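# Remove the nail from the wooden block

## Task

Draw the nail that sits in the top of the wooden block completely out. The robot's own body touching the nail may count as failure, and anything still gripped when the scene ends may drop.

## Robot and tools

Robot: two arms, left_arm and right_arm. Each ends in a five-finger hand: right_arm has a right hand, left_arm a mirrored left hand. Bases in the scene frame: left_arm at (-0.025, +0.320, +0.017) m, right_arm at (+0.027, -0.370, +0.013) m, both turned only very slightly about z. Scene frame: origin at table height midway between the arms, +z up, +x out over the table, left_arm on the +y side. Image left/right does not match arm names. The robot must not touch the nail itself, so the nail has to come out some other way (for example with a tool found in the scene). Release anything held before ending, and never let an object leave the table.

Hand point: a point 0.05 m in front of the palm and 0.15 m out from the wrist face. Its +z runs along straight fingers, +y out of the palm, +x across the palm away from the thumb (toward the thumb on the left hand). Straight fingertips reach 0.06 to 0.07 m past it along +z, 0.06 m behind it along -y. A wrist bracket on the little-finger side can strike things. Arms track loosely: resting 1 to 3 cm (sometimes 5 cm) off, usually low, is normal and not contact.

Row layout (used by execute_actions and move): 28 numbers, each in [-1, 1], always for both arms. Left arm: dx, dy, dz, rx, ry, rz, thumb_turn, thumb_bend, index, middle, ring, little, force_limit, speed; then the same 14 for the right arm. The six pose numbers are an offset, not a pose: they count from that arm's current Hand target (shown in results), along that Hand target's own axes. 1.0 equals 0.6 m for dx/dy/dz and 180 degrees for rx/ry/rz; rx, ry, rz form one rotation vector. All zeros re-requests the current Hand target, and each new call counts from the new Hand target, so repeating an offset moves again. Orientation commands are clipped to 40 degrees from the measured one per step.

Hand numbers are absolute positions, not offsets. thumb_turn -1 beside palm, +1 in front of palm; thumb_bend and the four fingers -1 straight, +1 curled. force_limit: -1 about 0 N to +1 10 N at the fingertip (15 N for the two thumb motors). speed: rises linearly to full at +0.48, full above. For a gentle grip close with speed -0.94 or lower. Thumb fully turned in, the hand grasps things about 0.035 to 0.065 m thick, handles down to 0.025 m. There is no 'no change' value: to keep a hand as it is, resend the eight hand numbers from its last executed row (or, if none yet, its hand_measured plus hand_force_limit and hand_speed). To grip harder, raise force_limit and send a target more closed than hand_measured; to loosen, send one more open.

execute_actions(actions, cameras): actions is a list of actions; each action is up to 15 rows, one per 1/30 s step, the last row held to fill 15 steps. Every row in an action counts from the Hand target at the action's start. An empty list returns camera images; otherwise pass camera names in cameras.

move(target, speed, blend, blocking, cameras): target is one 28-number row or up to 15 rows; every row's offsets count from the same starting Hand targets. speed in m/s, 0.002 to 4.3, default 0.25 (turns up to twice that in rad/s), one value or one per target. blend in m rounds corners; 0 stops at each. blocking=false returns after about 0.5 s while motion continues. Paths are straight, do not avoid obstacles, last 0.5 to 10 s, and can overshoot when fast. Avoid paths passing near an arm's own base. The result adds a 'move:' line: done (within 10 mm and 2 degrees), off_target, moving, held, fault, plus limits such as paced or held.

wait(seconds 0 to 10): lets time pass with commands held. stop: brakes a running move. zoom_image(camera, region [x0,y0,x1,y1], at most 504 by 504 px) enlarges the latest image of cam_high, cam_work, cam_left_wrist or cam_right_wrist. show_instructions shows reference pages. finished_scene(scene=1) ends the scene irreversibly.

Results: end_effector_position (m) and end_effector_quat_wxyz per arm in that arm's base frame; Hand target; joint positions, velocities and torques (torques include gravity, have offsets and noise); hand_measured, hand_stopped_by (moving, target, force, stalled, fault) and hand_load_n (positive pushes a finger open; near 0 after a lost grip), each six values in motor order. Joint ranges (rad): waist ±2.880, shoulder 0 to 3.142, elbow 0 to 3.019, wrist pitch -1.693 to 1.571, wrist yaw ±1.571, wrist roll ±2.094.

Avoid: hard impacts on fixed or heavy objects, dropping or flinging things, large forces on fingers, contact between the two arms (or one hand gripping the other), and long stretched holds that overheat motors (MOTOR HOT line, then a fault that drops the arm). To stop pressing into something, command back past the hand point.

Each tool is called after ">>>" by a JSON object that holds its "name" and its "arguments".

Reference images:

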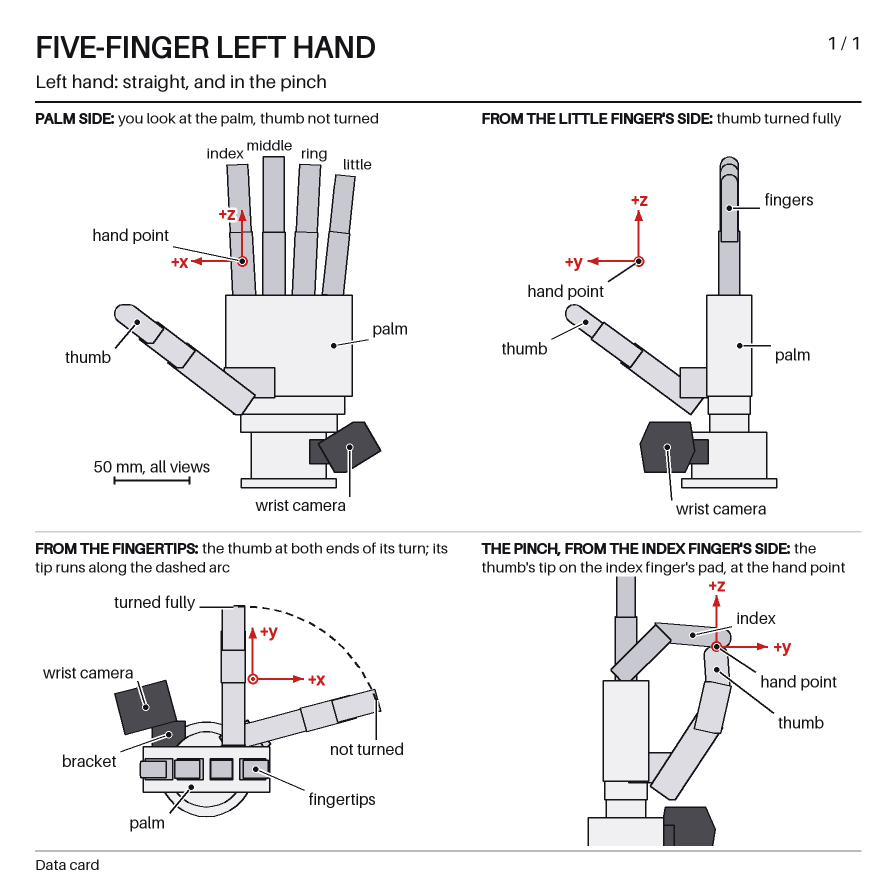

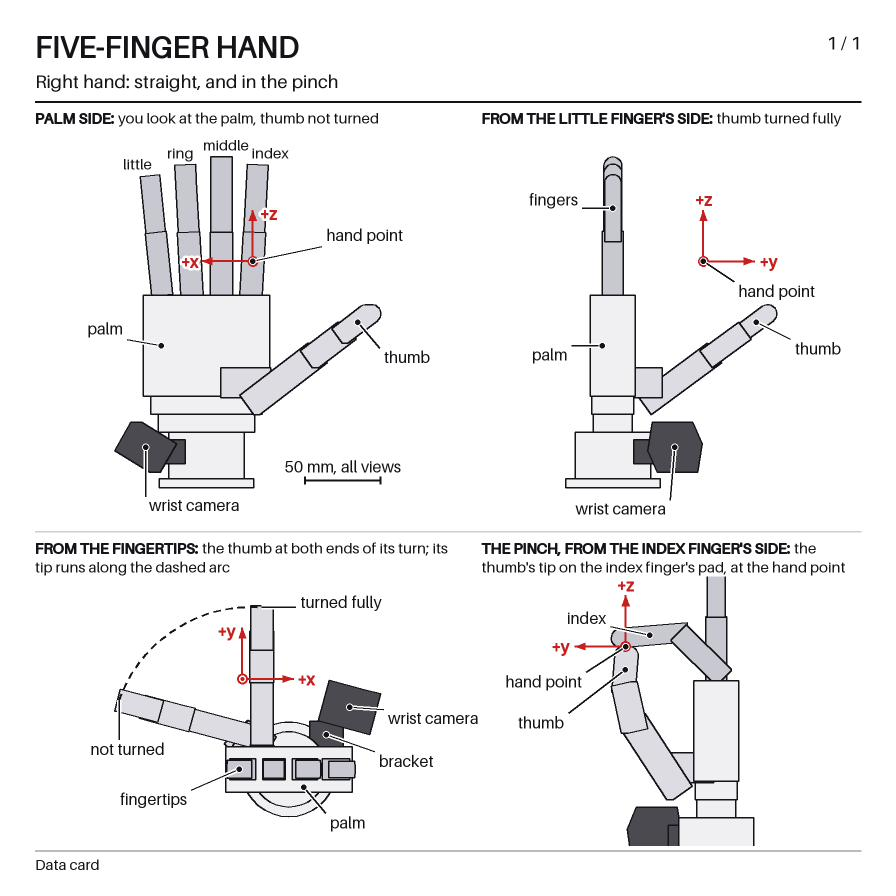

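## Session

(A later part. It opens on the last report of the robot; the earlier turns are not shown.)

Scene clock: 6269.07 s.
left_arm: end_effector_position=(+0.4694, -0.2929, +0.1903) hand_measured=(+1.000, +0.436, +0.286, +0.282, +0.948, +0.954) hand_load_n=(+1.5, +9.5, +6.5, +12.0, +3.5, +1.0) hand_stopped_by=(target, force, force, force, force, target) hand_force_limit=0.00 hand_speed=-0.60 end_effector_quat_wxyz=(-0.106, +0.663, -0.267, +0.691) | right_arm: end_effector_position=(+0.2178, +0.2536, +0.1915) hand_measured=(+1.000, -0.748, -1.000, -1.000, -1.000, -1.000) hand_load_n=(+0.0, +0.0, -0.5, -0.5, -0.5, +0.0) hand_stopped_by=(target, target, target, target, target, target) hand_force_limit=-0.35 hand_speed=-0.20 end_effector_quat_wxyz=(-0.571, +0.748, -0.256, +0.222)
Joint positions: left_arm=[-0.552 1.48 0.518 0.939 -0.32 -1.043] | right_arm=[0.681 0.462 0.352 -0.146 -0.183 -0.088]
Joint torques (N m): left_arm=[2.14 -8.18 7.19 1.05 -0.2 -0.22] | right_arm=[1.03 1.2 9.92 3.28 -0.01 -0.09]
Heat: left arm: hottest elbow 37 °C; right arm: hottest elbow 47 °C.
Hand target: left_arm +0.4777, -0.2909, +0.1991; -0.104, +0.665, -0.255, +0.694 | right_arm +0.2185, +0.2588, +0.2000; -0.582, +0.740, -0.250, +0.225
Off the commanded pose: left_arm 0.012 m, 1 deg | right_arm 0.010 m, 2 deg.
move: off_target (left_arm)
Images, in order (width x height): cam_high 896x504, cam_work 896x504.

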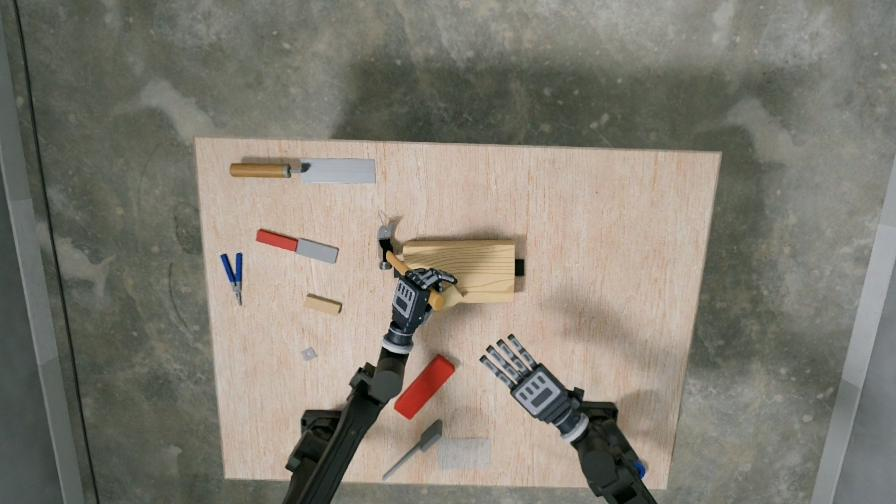

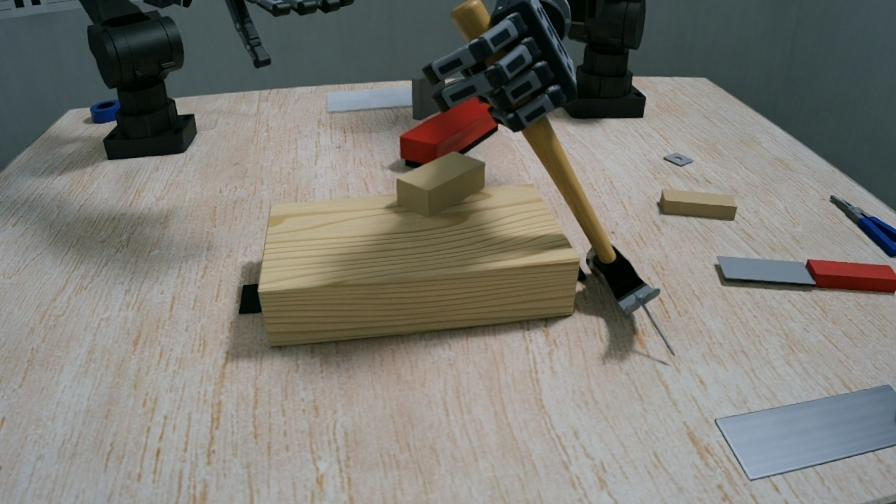

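>>> {"name": "move", "arguments": {"target": [[0.029, -0.0164, -0.0005, 0, 0, 0, 1, 1, 1, 1, 0.95, 0.955, 0, -0.6, 0, 0, 0, 0, 0, 0, 1, -0.75, -1, -1, -1, -1, -0.35, -0.2],[0.0252, -0.0245, 0.0402, 0, 0, 0, 1, 1, 1, 1, 0.95, 0.955, 0, -0.6, 0, 0, 0, 0, 0, 0, 1, -0.75, -1, -1, -1, -1, -0.35, -0.2]], "speed": 0.03, "cameras": ["cam_high", "cam_work"]}}

>>> {"name": "zoom_image", "arguments": {"camera": "cam_work", "region": [540, 200, 720, 380]}}

>>> {"name": "zoom_image", "arguments": {"camera": "cam_high", "region": [350, 190, 450, 290]}}

Scene clock: 6370.33 s.
left_arm: end_effector_position=(+0.4842, -0.2881, +0.1931) hand_measured=(+1.000, +0.436, +0.286, +0.282, +0.948, +0.954) hand_load_n=(+2.0, +9.5, +6.5, +12.5, +1.0, +0.0) hand_stopped_by=(target, force, force, force, force, target) hand_force_limit=0.00 hand_speed=-0.60 end_effector_quat_wxyz=(-0.101, +0.679, -0.267, +0.676) | right_arm: end_effector_position=(+0.2178, +0.2536, +0.1915) hand_measured=(+1.000, -0.748, -1.000, -1.000, -1.000, -1.000) hand_load_n=(+0.0, +0.0, +0.0, +0.0, +0.0, +0.0) hand_stopped_by=(target, target, target, target, target, target) hand_force_limit=-0.35 hand_speed=-0.20 end_effector_quat_wxyz=(-0.571, +0.748, -0.256, +0.222)
Joint positions: left_arm=[-0.521 1.462 0.558 0.834 -0.294 -1.068] | right_arm=[0.681 0.462 0.352 -0.146 -0.183 -0.088]
Joint torques (N m): left_arm=[2.37 -7.94 9.8 1.89 0.06 0.05] | right_arm=[1.08 1.08 9.95 3.21 0 -0.09]
Heat: left arm: hottest elbow 39 °C; right arm: hottest elbow 47 °C.
Hand target: left_arm +0.5028, -0.2909, +0.2191; -0.104, +0.665, -0.255, +0.694 | right_arm +0.2185, +0.2588, +0.2000; -0.582, +0.740, -0.250, +0.225
Off the commanded pose: left_arm 0.032 m, 3 deg | right_arm 0.010 m, 2 deg.
move: off_target (left_arm)
Images, in order (width x height): cam_high 896x504, cam_work 896x504.

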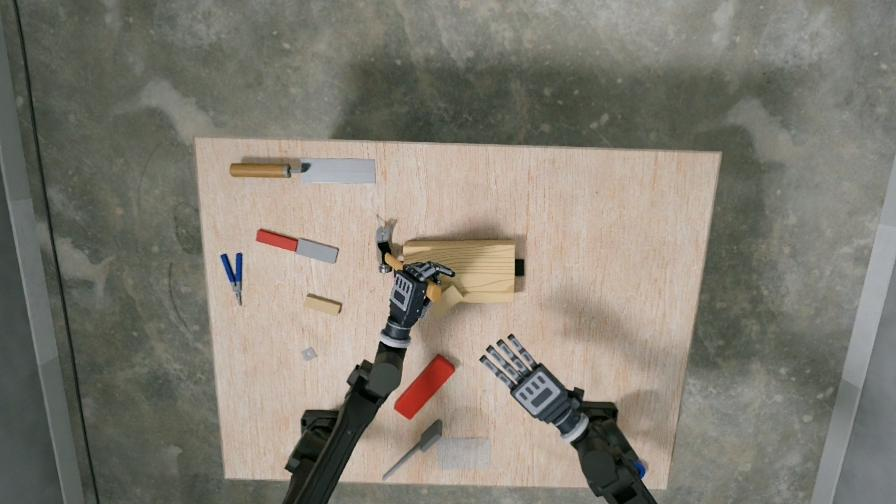

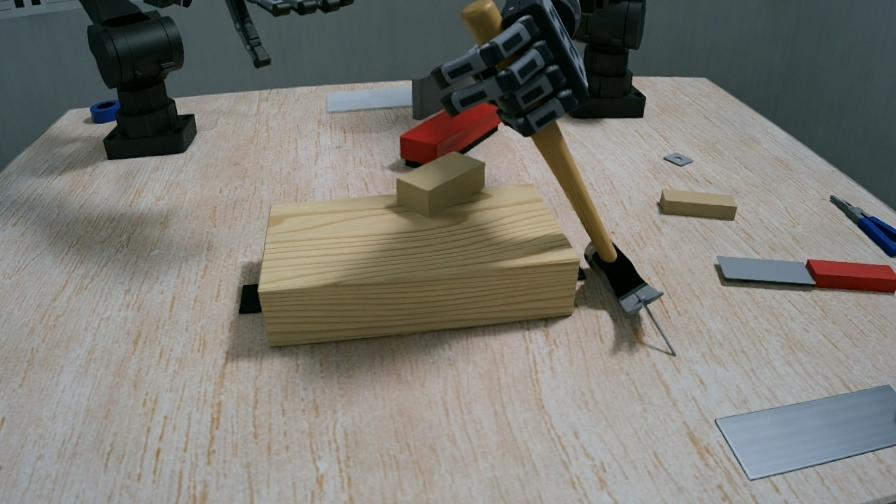

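Scaled by 2.800 from the camera's 896x504 image, which has a finer 1280x720 frame.

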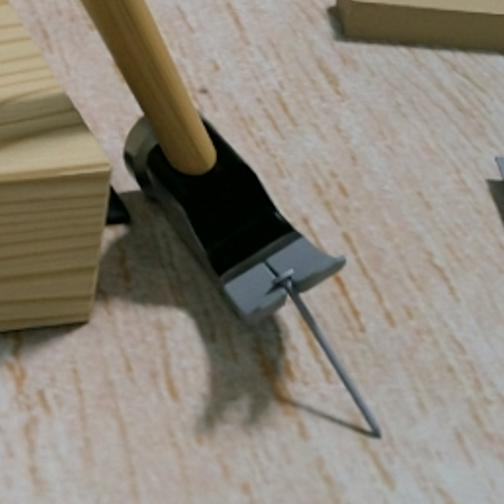

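Scaled by 5.040 from the camera's 896x504 image, which has a finer 1280x720 frame.

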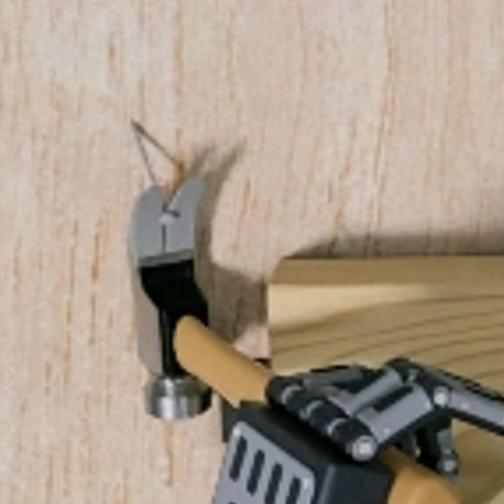

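>>> {"name": "move", "arguments": {"target": [0.0435, -0.0246, -0.0008, 0, 0.021, 0.0074, 1, 1, 1, 1, 0.95, 0.955, 0, -0.6, 0, 0, 0, 0, 0, 0, 1, -0.75, -1, -1, -1, -1, -0.35, -0.2], "speed": 0.04, "cameras": ["cam_high", "cam_work"]}}

>>> {"name": "zoom_image", "arguments": {"camera": "cam_work", "region": [540, 200, 720, 380]}}

>>> {"name": "zoom_image", "arguments": {"camera": "cam_high", "region": [350, 190, 450, 290]}}

Scene clock: 6377.37 s.
left_arm: end_effector_position=(+0.4834, -0.2889, +0.1946) hand_measured=(+1.000, +0.436, +0.286, +0.282, +0.948, +0.954) hand_load_n=(+2.0, +9.5, +6.5, +12.0, +2.5, +2.5) hand_stopped_by=(target, force, force, force, force, target) hand_force_limit=0.00 hand_speed=-0.60 end_effector_quat_wxyz=(-0.092, +0.674, -0.281, +0.677) | right_arm: end_effector_position=(+0.2178, +0.2536, +0.1915) hand_measured=(+1.000, -0.748, -1.000, -1.000, -1.000, -1.000) hand_load_n=(+0.0, +0.0, +0.0, +0.0, +0.0, +0.0) hand_stopped_by=(target, target, target, target, target, target) hand_force_limit=-0.35 hand_speed=-0.20 end_effector_quat_wxyz=(-0.571, +0.748, -0.256, +0.222)
Joint positions: left_arm=[-0.505 1.455 0.561 0.826 -0.245 -1.057] | right_arm=[0.681 0.462 0.352 -0.146 -0.183 -0.088]
Joint torques (N m): left_arm=[2.43 -10.99 10.56 2.48 0.05 0.34] | right_arm=[0.85 1.08 9.91 3.19 -0.02 -0.07]
Heat: left arm: hottest elbow 40 °C; right arm: hottest elbow 47 °C.
Hand target: left_arm +0.5026, -0.2909, +0.2492; -0.104, +0.639, -0.266, +0.714 | right_arm +0.2185, +0.2588, +0.2000; -0.582, +0.740, -0.250, +0.225
Off the commanded pose: left_arm 0.058 m, 6 deg | right_arm 0.010 m, 2 deg.
move: off_target (left_arm)
Images, in order (width x height): cam_high 896x504, cam_work 896x504.

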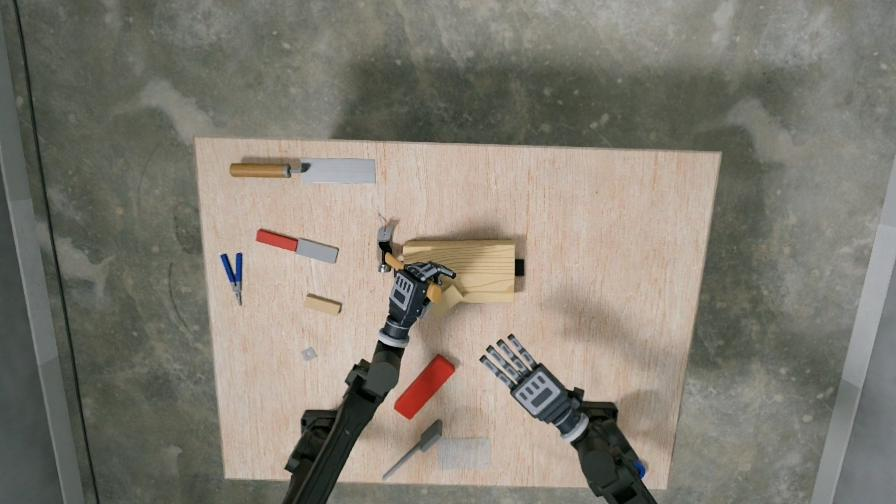

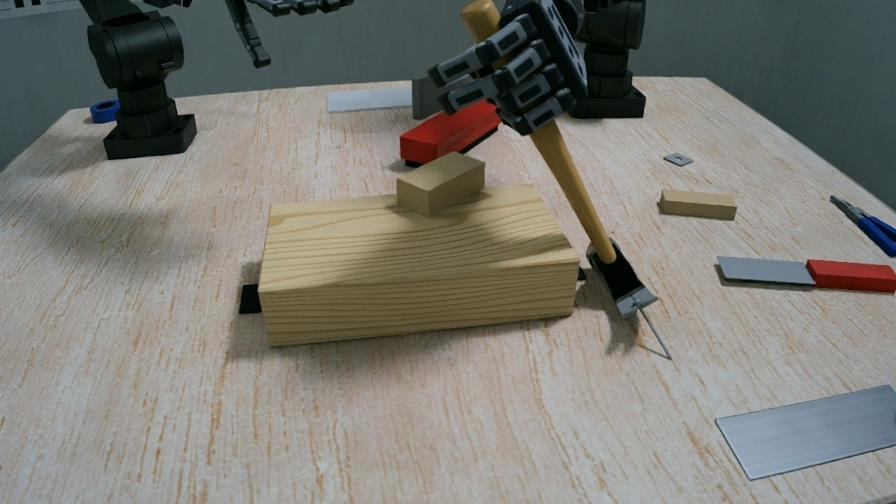

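Scaled by 2.800 from the camera's 896x504 image, which has a finer 1280x720 frame.

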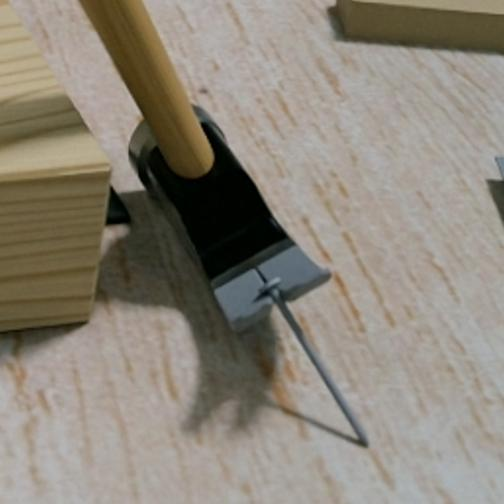

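Scaled by 5.040 from the camera's 896x504 image, which has a finer 1280x720 frame.

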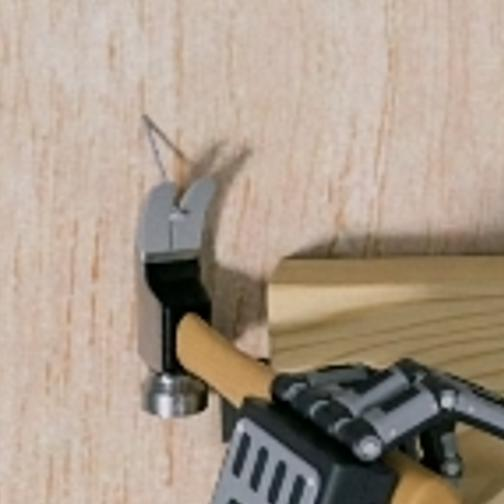

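>>> {"name": "move", "arguments": {"target": [0.029, -0.0164, -0.0005, 0, 0, 0, 1, 1, 1, 1, 0.95, 0.955, 0, -0.6, 0, 0, 0, 0, 0, 0, 1, -0.75, -1, -1, -1, -1, -0.35, -0.2], "speed": 0.04, "cameras": ["cam_high", "cam_work"]}}

>>> {"name": "zoom_image", "arguments": {"camera": "cam_work", "region": [540, 200, 720, 380]}}

>>> {"name": "zoom_image", "arguments": {"camera": "cam_high", "region": [350, 190, 450, 290]}}

Scene clock: 6383.33 s.
left_arm: end_effector_position=(+0.4810, -0.2877, +0.2094) hand_measured=(+1.000, +0.436, +0.286, +0.282, +0.948, +0.954) hand_load_n=(+2.0, +10.0, +6.5, +12.5, +3.0, +2.5) hand_stopped_by=(target, force, force, force, force, target) hand_force_limit=0.00 hand_speed=-0.60 end_effector_quat_wxyz=(-0.092, +0.676, -0.283, +0.674) | right_arm: end_effector_position=(+0.2178, +0.2536, +0.1915) hand_measured=(+1.000, -0.748, -1.000, -1.000, -1.000, -1.000) hand_load_n=(+0.0, +0.0, +0.0, +0.0, +0.0, +0.0) hand_stopped_by=(target, target, target, target, target, target) hand_force_limit=-0.35 hand_speed=-0.20 end_effector_quat_wxyz=(-0.571, +0.748, -0.256, +0.222)
Joint positions: left_arm=[-0.505 1.399 0.57 0.752 -0.245 -1.057] | right_arm=[0.681 0.462 0.352 -0.146 -0.183 -0.088]
Joint torques (N m): left_arm=[2.32 -10.58 11.56 2.39 -0.05 0.34] | right_arm=[1.08 1.26 9.94 3.21 0 -0.08]
Heat: left arm: hottest elbow 40 °C; right arm: hottest elbow 47 °C.
Hand target: left_arm +0.5015, -0.2912, +0.2692; -0.103, +0.639, -0.266, +0.714 | right_arm +0.2185, +0.2588, +0.2000; -0.582, +0.740, -0.250, +0.225
Off the commanded pose: left_arm 0.063 m, 7 deg | right_arm 0.010 m, 2 deg.
move: off_target (left_arm)
Images, in order (width x height): cam_high 896x504, cam_work 896x504.

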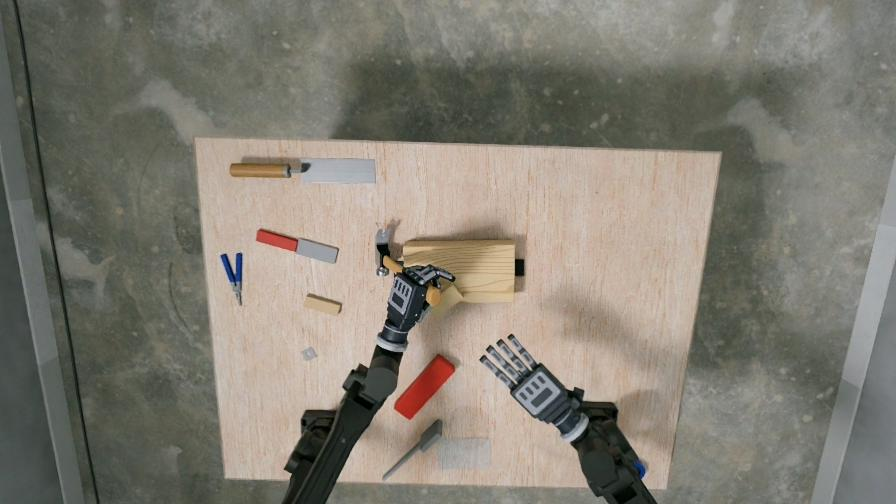

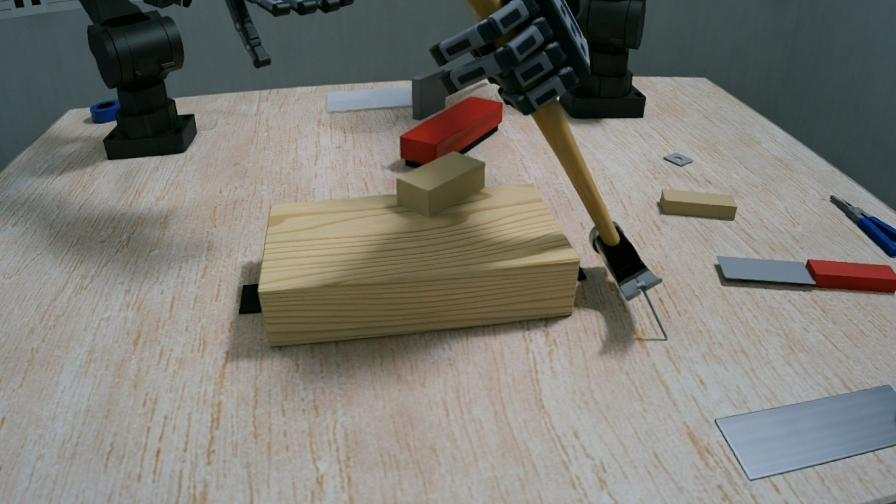

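Scaled by 2.800 from the camera's 896x504 image, which has a finer 1280x720 frame.

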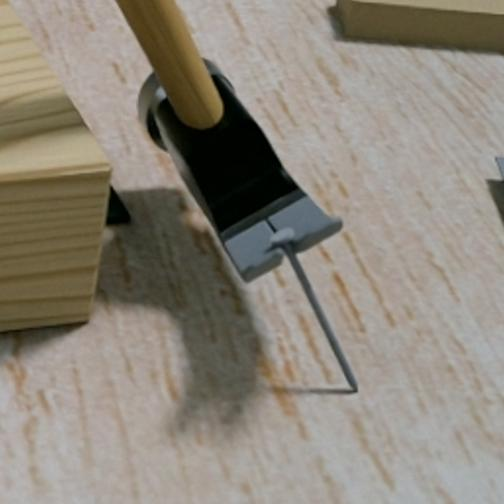

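Scaled by 5.040 from the camera's 896x504 image, which has a finer 1280x720 frame.

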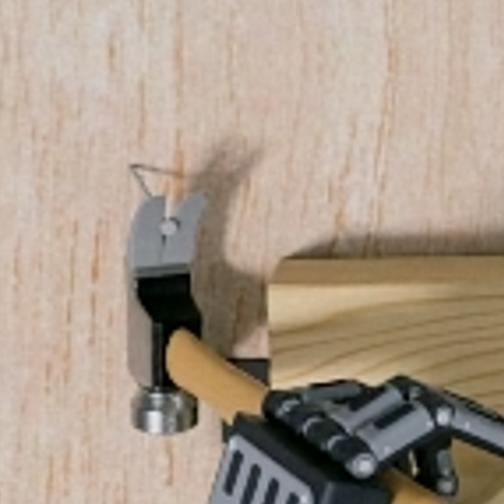

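>>> {"name": "move", "arguments": {"target": [0.029, -0.0164, -0.0005, 0, 0, 0, 1, 1, 1, 1, 0.95, 0.955, 0, -0.6, 0, 0, 0, 0, 0, 0, 1, -0.75, -1, -1, -1, -1, -0.35, -0.2], "speed": 0.04, "cameras": ["cam_high", "cam_work"]}}

>>> {"name": "zoom_image", "arguments": {"camera": "cam_work", "region": [540, 180, 720, 360]}}

>>> {"name": "zoom_image", "arguments": {"camera": "cam_high", "region": [350, 190, 450, 290]}}

Scene clock: 6393.63 s.
left_arm: end_effector_position=(+0.4808, -0.2876, +0.2272) hand_measured=(+1.000, +0.436, +0.286, +0.282, +0.948, +0.954) hand_load_n=(+2.0, +9.5, +7.0, +12.5, +3.0, +2.5) hand_stopped_by=(target, force, force, force, force, target) hand_force_limit=0.00 hand_speed=-0.60 end_effector_quat_wxyz=(-0.093, +0.677, -0.283, +0.673) | right_arm: end_effector_position=(+0.2178, +0.2536, +0.1915) hand_measured=(+1.000, -0.748, -1.000, -1.000, -1.000, -1.000) hand_load_n=(+0.0, +0.0, +0.0, +0.0, +0.0, +0.0) hand_stopped_by=(target, target, target, target, target, target) hand_force_limit=-0.35 hand_speed=-0.20 end_effector_quat_wxyz=(-0.571, +0.748, -0.256, +0.222)
Joint positions: left_arm=[-0.505 1.35 0.59 0.681 -0.245 -1.057] | right_arm=[0.681 0.462 0.352 -0.146 -0.183 -0.088]
Joint torques (N m): left_arm=[2.14 -10.17 12.14 2.41 -0.11 0.34] | right_arm=[0.85 1.38 9.92 3.25 -0.01 -0.07]
Heat: left arm: hottest elbow 41 °C; right arm: hottest elbow 47 °C.
Hand target: left_arm +0.5002, -0.2913, +0.2892; -0.103, +0.639, -0.266, +0.714 | right_arm +0.2185, +0.2588, +0.2000; -0.582, +0.740, -0.250, +0.225
Off the commanded pose: left_arm 0.065 m, 7 deg | right_arm 0.010 m, 2 deg.
move: off_target (left_arm)
Images, in order (width x height): cam_high 896x504, cam_work 896x504.

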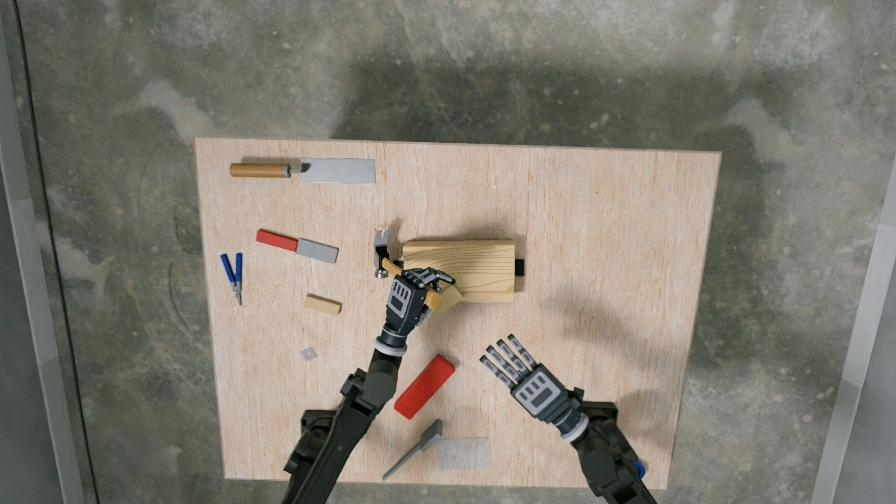

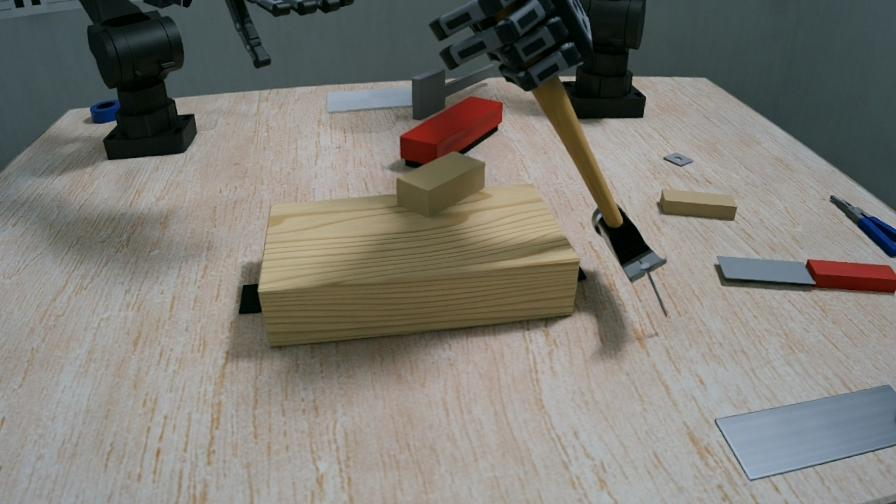

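Scaled by 2.800 from the camera's 896x504 image, which has a finer 1280x720 frame.

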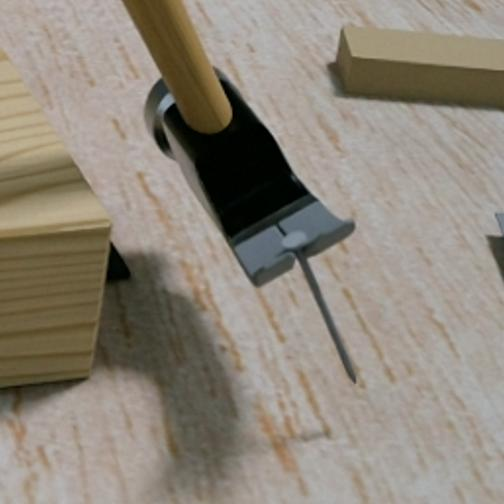

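Scaled by 5.040 from the camera's 896x504 image, which has a finer 1280x720 frame.

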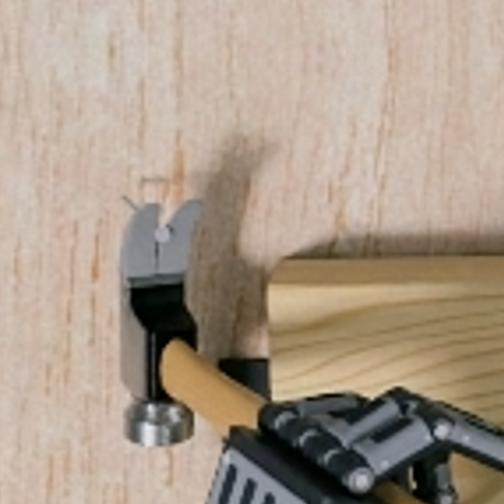

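>>> {"name": "move", "arguments": {"target": [-0.0158, -0.0225, 0.053, 0, 0, 0, 1, 1, 1, 1, 0.95, 0.955, 0, -0.6, 0, 0, 0, 0, 0, 0, 1, -0.75, -1, -1, -1, -1, -0.35, -0.2], "speed": 0.05, "cameras": ["cam_high", "cam_work"]}}

>>> {"name": "zoom_image", "arguments": {"camera": "cam_work", "region": [540, 180, 720, 360]}}

>>> {"name": "zoom_image", "arguments": {"camera": "cam_high", "region": [350, 190, 450, 290]}}

Scene clock: 6451.47 s.
left_arm: end_effector_position=(+0.5124, -0.2799, +0.2355) hand_measured=(+1.000, +0.436, +0.286, +0.282, +0.948, +0.954) hand_load_n=(+2.0, +10.0, +6.5, +12.5, +3.0, +2.5) hand_stopped_by=(target, force, force, force, force, target) hand_force_limit=0.00 hand_speed=-0.60 end_effector_quat_wxyz=(-0.091, +0.674, -0.279, +0.678) | right_arm: end_effector_position=(+0.2178, +0.2536, +0.1915) hand_measured=(+1.000, -0.748, -1.000, -1.000, -1.000, -1.000) hand_load_n=(+0.0, +0.0, +0.0, +0.0, +0.0, +0.0) hand_stopped_by=(target, target, target, target, target, target) hand_force_limit=-0.35 hand_speed=-0.20 end_effector_quat_wxyz=(-0.571, +0.748, -0.256, +0.222)
Joint positions: left_arm=[-0.448 1.403 0.658 0.681 -0.189 -1.057] | right_arm=[0.681 0.462 0.352 -0.146 -0.183 -0.088]
Joint torques (N m): left_arm=[2.32 -9.58 12.41 2.5 0.03 0.32] | right_arm=[0.73 1.14 9.95 3.23 -0.01 -0.1]
Heat: left arm: hottest elbow 44 °C; right arm: hottest elbow 47 °C.
Hand target: left_arm +0.5352, -0.2832, +0.2892; -0.103, +0.639, -0.266, +0.714 | right_arm +0.2185, +0.2588, +0.2000; -0.582, +0.740, -0.250, +0.225
Off the commanded pose: left_arm 0.059 m, 6 deg | right_arm 0.010 m, 2 deg.
move: off_target (left_arm)
Images, in order (width x height): cam_high 896x504, cam_work 896x504.

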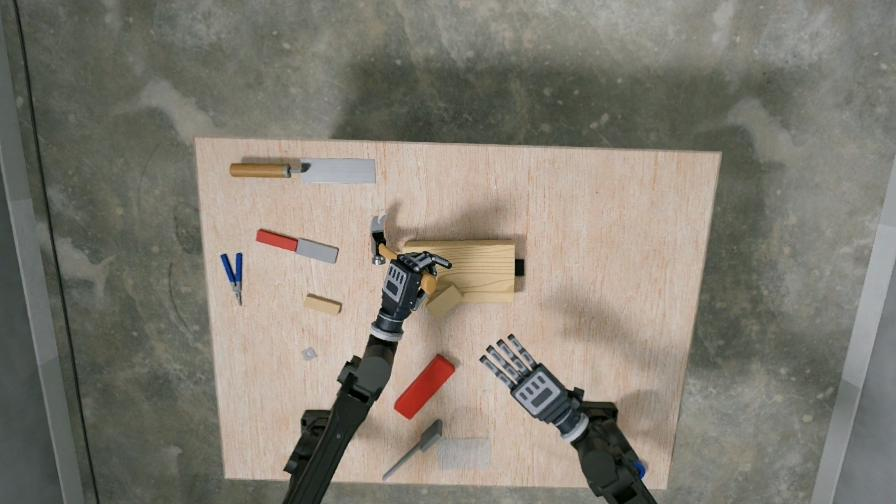

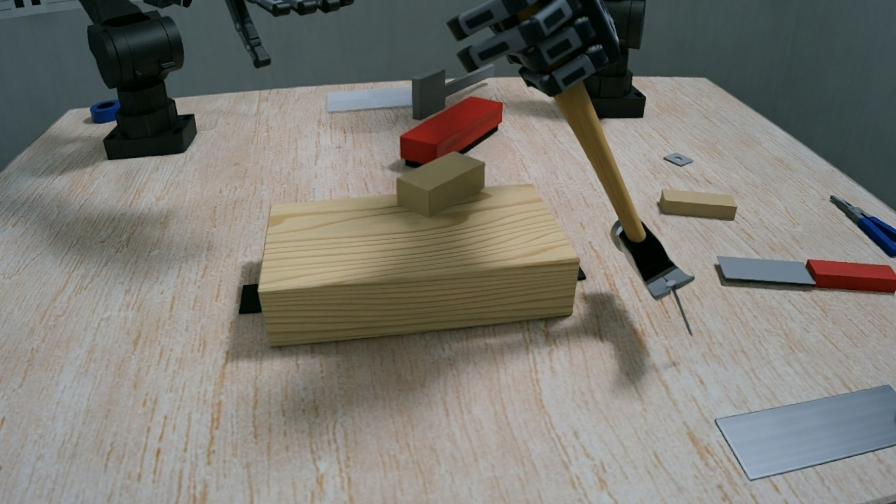

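Scaled by 2.800 from the camera's 896x504 image, which has a finer 1280x720 frame.

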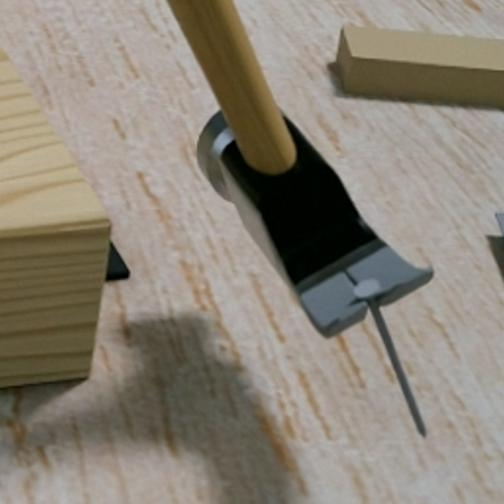

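Scaled by 5.040 from the camera's 896x504 image, which has a finer 1280x720 frame.

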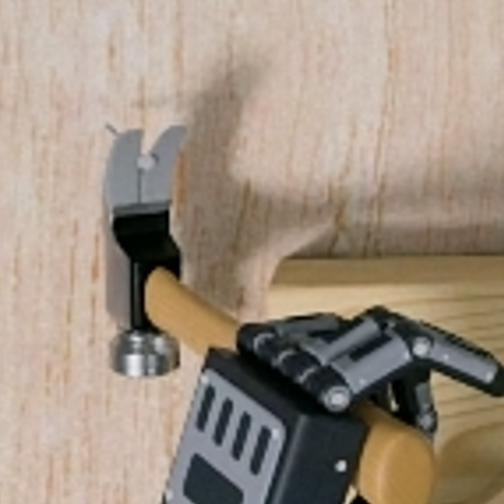

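>>> {"name": "move", "arguments": {"target": [-0.0572, 0.0341, -0.0028, 0, 0, 0, 1, 1, 1, 1, 0.95, 0.955, 0, -0.6, 0, 0, 0, 0, 0, 0, 1, -0.75, -1, -1, -1, -1, -0.35, -0.2], "speed": 0.05, "cameras": ["cam_high", "cam_work"]}}

>>> {"name": "zoom_image", "arguments": {"camera": "cam_work", "region": [540, 200, 720, 380]}}

>>> {"name": "zoom_image", "arguments": {"camera": "cam_high", "region": [350, 190, 450, 290]}}

Scene clock: 6458.83 s.
left_arm: end_effector_position=(+0.5224, -0.2848, +0.2087) hand_measured=(+1.000, +0.436, +0.286, +0.282, +0.948, +0.954) hand_load_n=(+2.0, +9.5, +6.5, +12.5, +2.5, +3.0) hand_stopped_by=(target, force, force, force, force, target) hand_force_limit=0.00 hand_speed=-0.60 end_effector_quat_wxyz=(-0.091, +0.672, -0.278, +0.680) | right_arm: end_effector_position=(+0.2178, +0.2536, +0.1915) hand_measured=(+1.000, -0.748, -1.000, -1.000, -1.000, -1.000) hand_load_n=(+0.0, +0.0, +0.0, +0.0, +0.0, +0.0) hand_stopped_by=(target, target, target, target, target, target) hand_force_limit=-0.35 hand_speed=-0.20 end_effector_quat_wxyz=(-0.571, +0.748, -0.256, +0.222)
Joint positions: left_arm=[-0.448 1.5 0.658 0.781 -0.189 -1.057] | right_arm=[0.681 0.462 0.352 -0.146 -0.183 -0.088]
Joint torques (N m): left_arm=[2.32 -10.29 9.01 3.96 0.02 0.32] | right_arm=[0.91 1.14 9.87 3.22 -0.02 -0.08]
Heat: left arm: hottest elbow 45 °C; right arm: hottest elbow 47 °C.
Hand target: left_arm +0.5351, -0.2832, +0.2492; -0.103, +0.639, -0.266, +0.714 | right_arm +0.2185, +0.2588, +0.2000; -0.582, +0.740, -0.250, +0.225
Off the commanded pose: left_arm 0.043 m, 6 deg | right_arm 0.010 m, 2 deg.
move: off_target (left_arm)
Images, in order (width x height): cam_high 896x504, cam_work 896x504.

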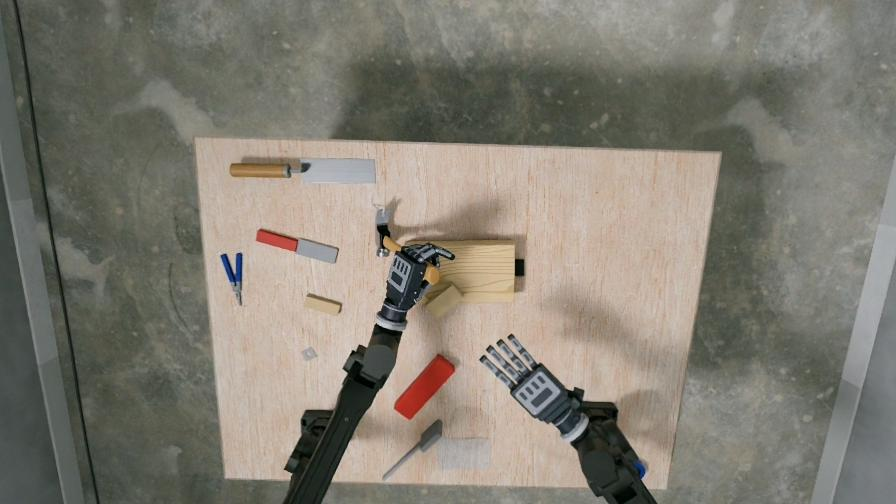

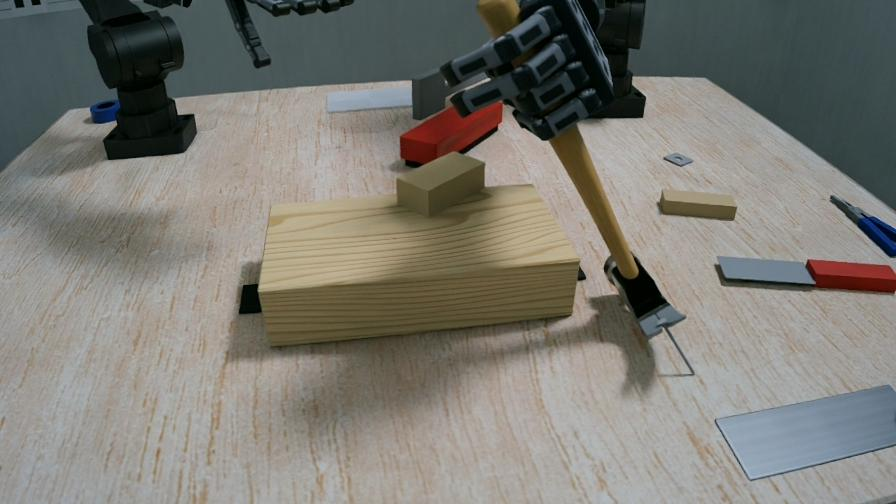

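Scaled by 2.800 from the camera's 896x504 image, which has a finer 1280x720 frame.

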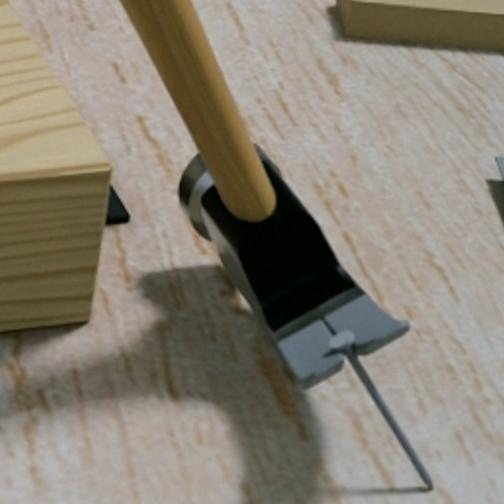

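Scaled by 5.040 from the camera's 896x504 image, which has a finer 1280x720 frame.

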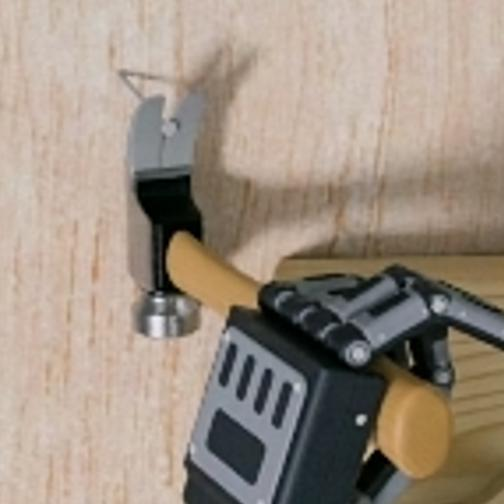

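>>> {"name": "move", "arguments": {"target": [-0.0179, 0.0299, -0.0658, 0, 0, 0, 1, 1, 1, 1, 0.95, 0.955, 0, -0.6, 0, 0, 0, 0, 0, 0, 1, -0.75, -1, -1, -1, -1, -0.35, -0.2], "speed": 0.04, "cameras": ["cam_high", "cam_work"]}}

>>> {"name": "zoom_image", "arguments": {"camera": "cam_work", "region": [540, 200, 720, 380]}}

>>> {"name": "zoom_image", "arguments": {"camera": "cam_high", "region": [350, 190, 450, 290]}}

Scene clock: 6466.73 s.
left_arm: end_effector_position=(+0.4969, -0.2757, +0.1959) hand_measured=(+1.000, +0.436, +0.286, +0.282, +0.950, +0.954) hand_load_n=(+2.0, +10.0, +7.0, +12.5, +0.0, +3.0) hand_stopped_by=(target, force, force, force, force, target) hand_force_limit=0.00 hand_speed=-0.60 end_effector_quat_wxyz=(-0.102, +0.668, -0.271, +0.686) | right_arm: end_effector_position=(+0.2178, +0.2536, +0.1915) hand_measured=(+1.000, -0.748, -1.000, -1.000, -1.000, -1.000) hand_load_n=(+0.0, +0.0, +0.0, +0.0, +0.0, +0.0) hand_stopped_by=(target, target, target, target, target, target) hand_force_limit=-0.35 hand_speed=-0.20 end_effector_quat_wxyz=(-0.571, +0.748, -0.256, +0.222)
Joint positions: left_arm=[-0.467 1.485 0.569 0.876 -0.229 -1.047] | right_arm=[0.681 0.462 0.352 -0.146 -0.183 -0.088]
Joint torques (N m): left_arm=[0.5 -10.52 7.01 3.41 -0.12 0.22] | right_arm=[0.91 1.26 9.92 3.26 -0.01 -0.07]
Heat: left arm: hottest elbow 45 °C; right arm: hottest elbow 47 °C.
Hand target: left_arm +0.4952, -0.2832, +0.2291; -0.103, +0.639, -0.266, +0.714 | right_arm +0.2185, +0.2588, +0.2000; -0.582, +0.740, -0.250, +0.225
Off the commanded pose: left_arm 0.034 m, 5 deg | right_arm 0.010 m, 2 deg.
move: off_target (left_arm)
Images, in order (width x height): cam_high 896x504, cam_work 896x504.

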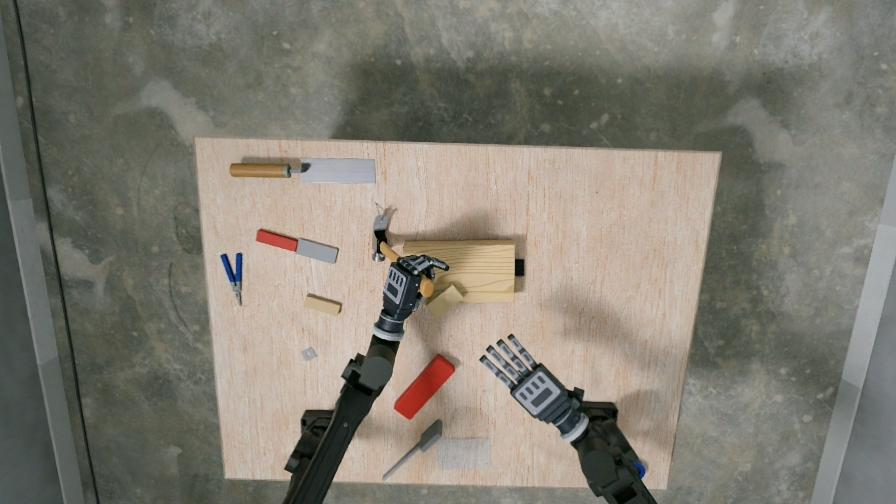

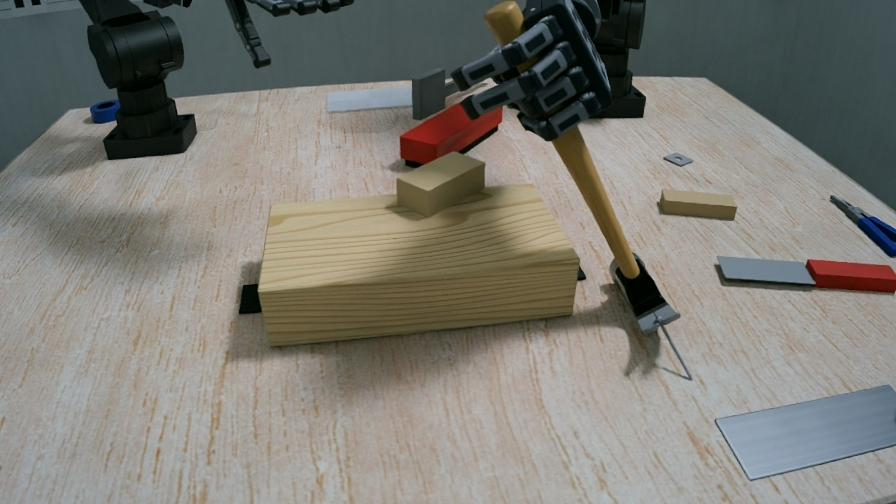

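Scaled by 2.800 from the camera's 896x504 image, which has a finer 1280x720 frame.

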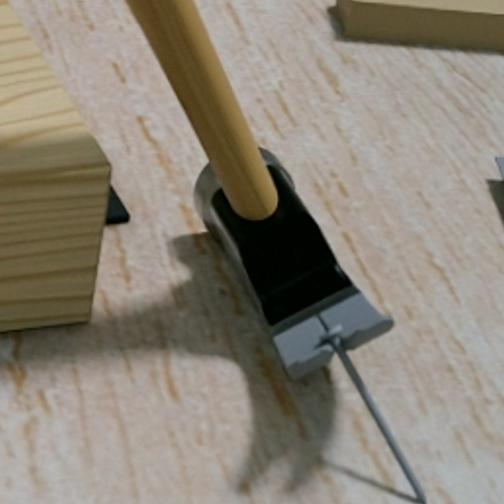

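Scaled by 5.040 from the camera's 896x504 image, which has a finer 1280x720 frame.

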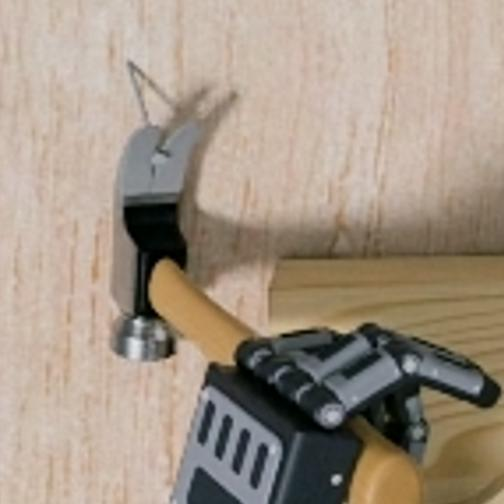

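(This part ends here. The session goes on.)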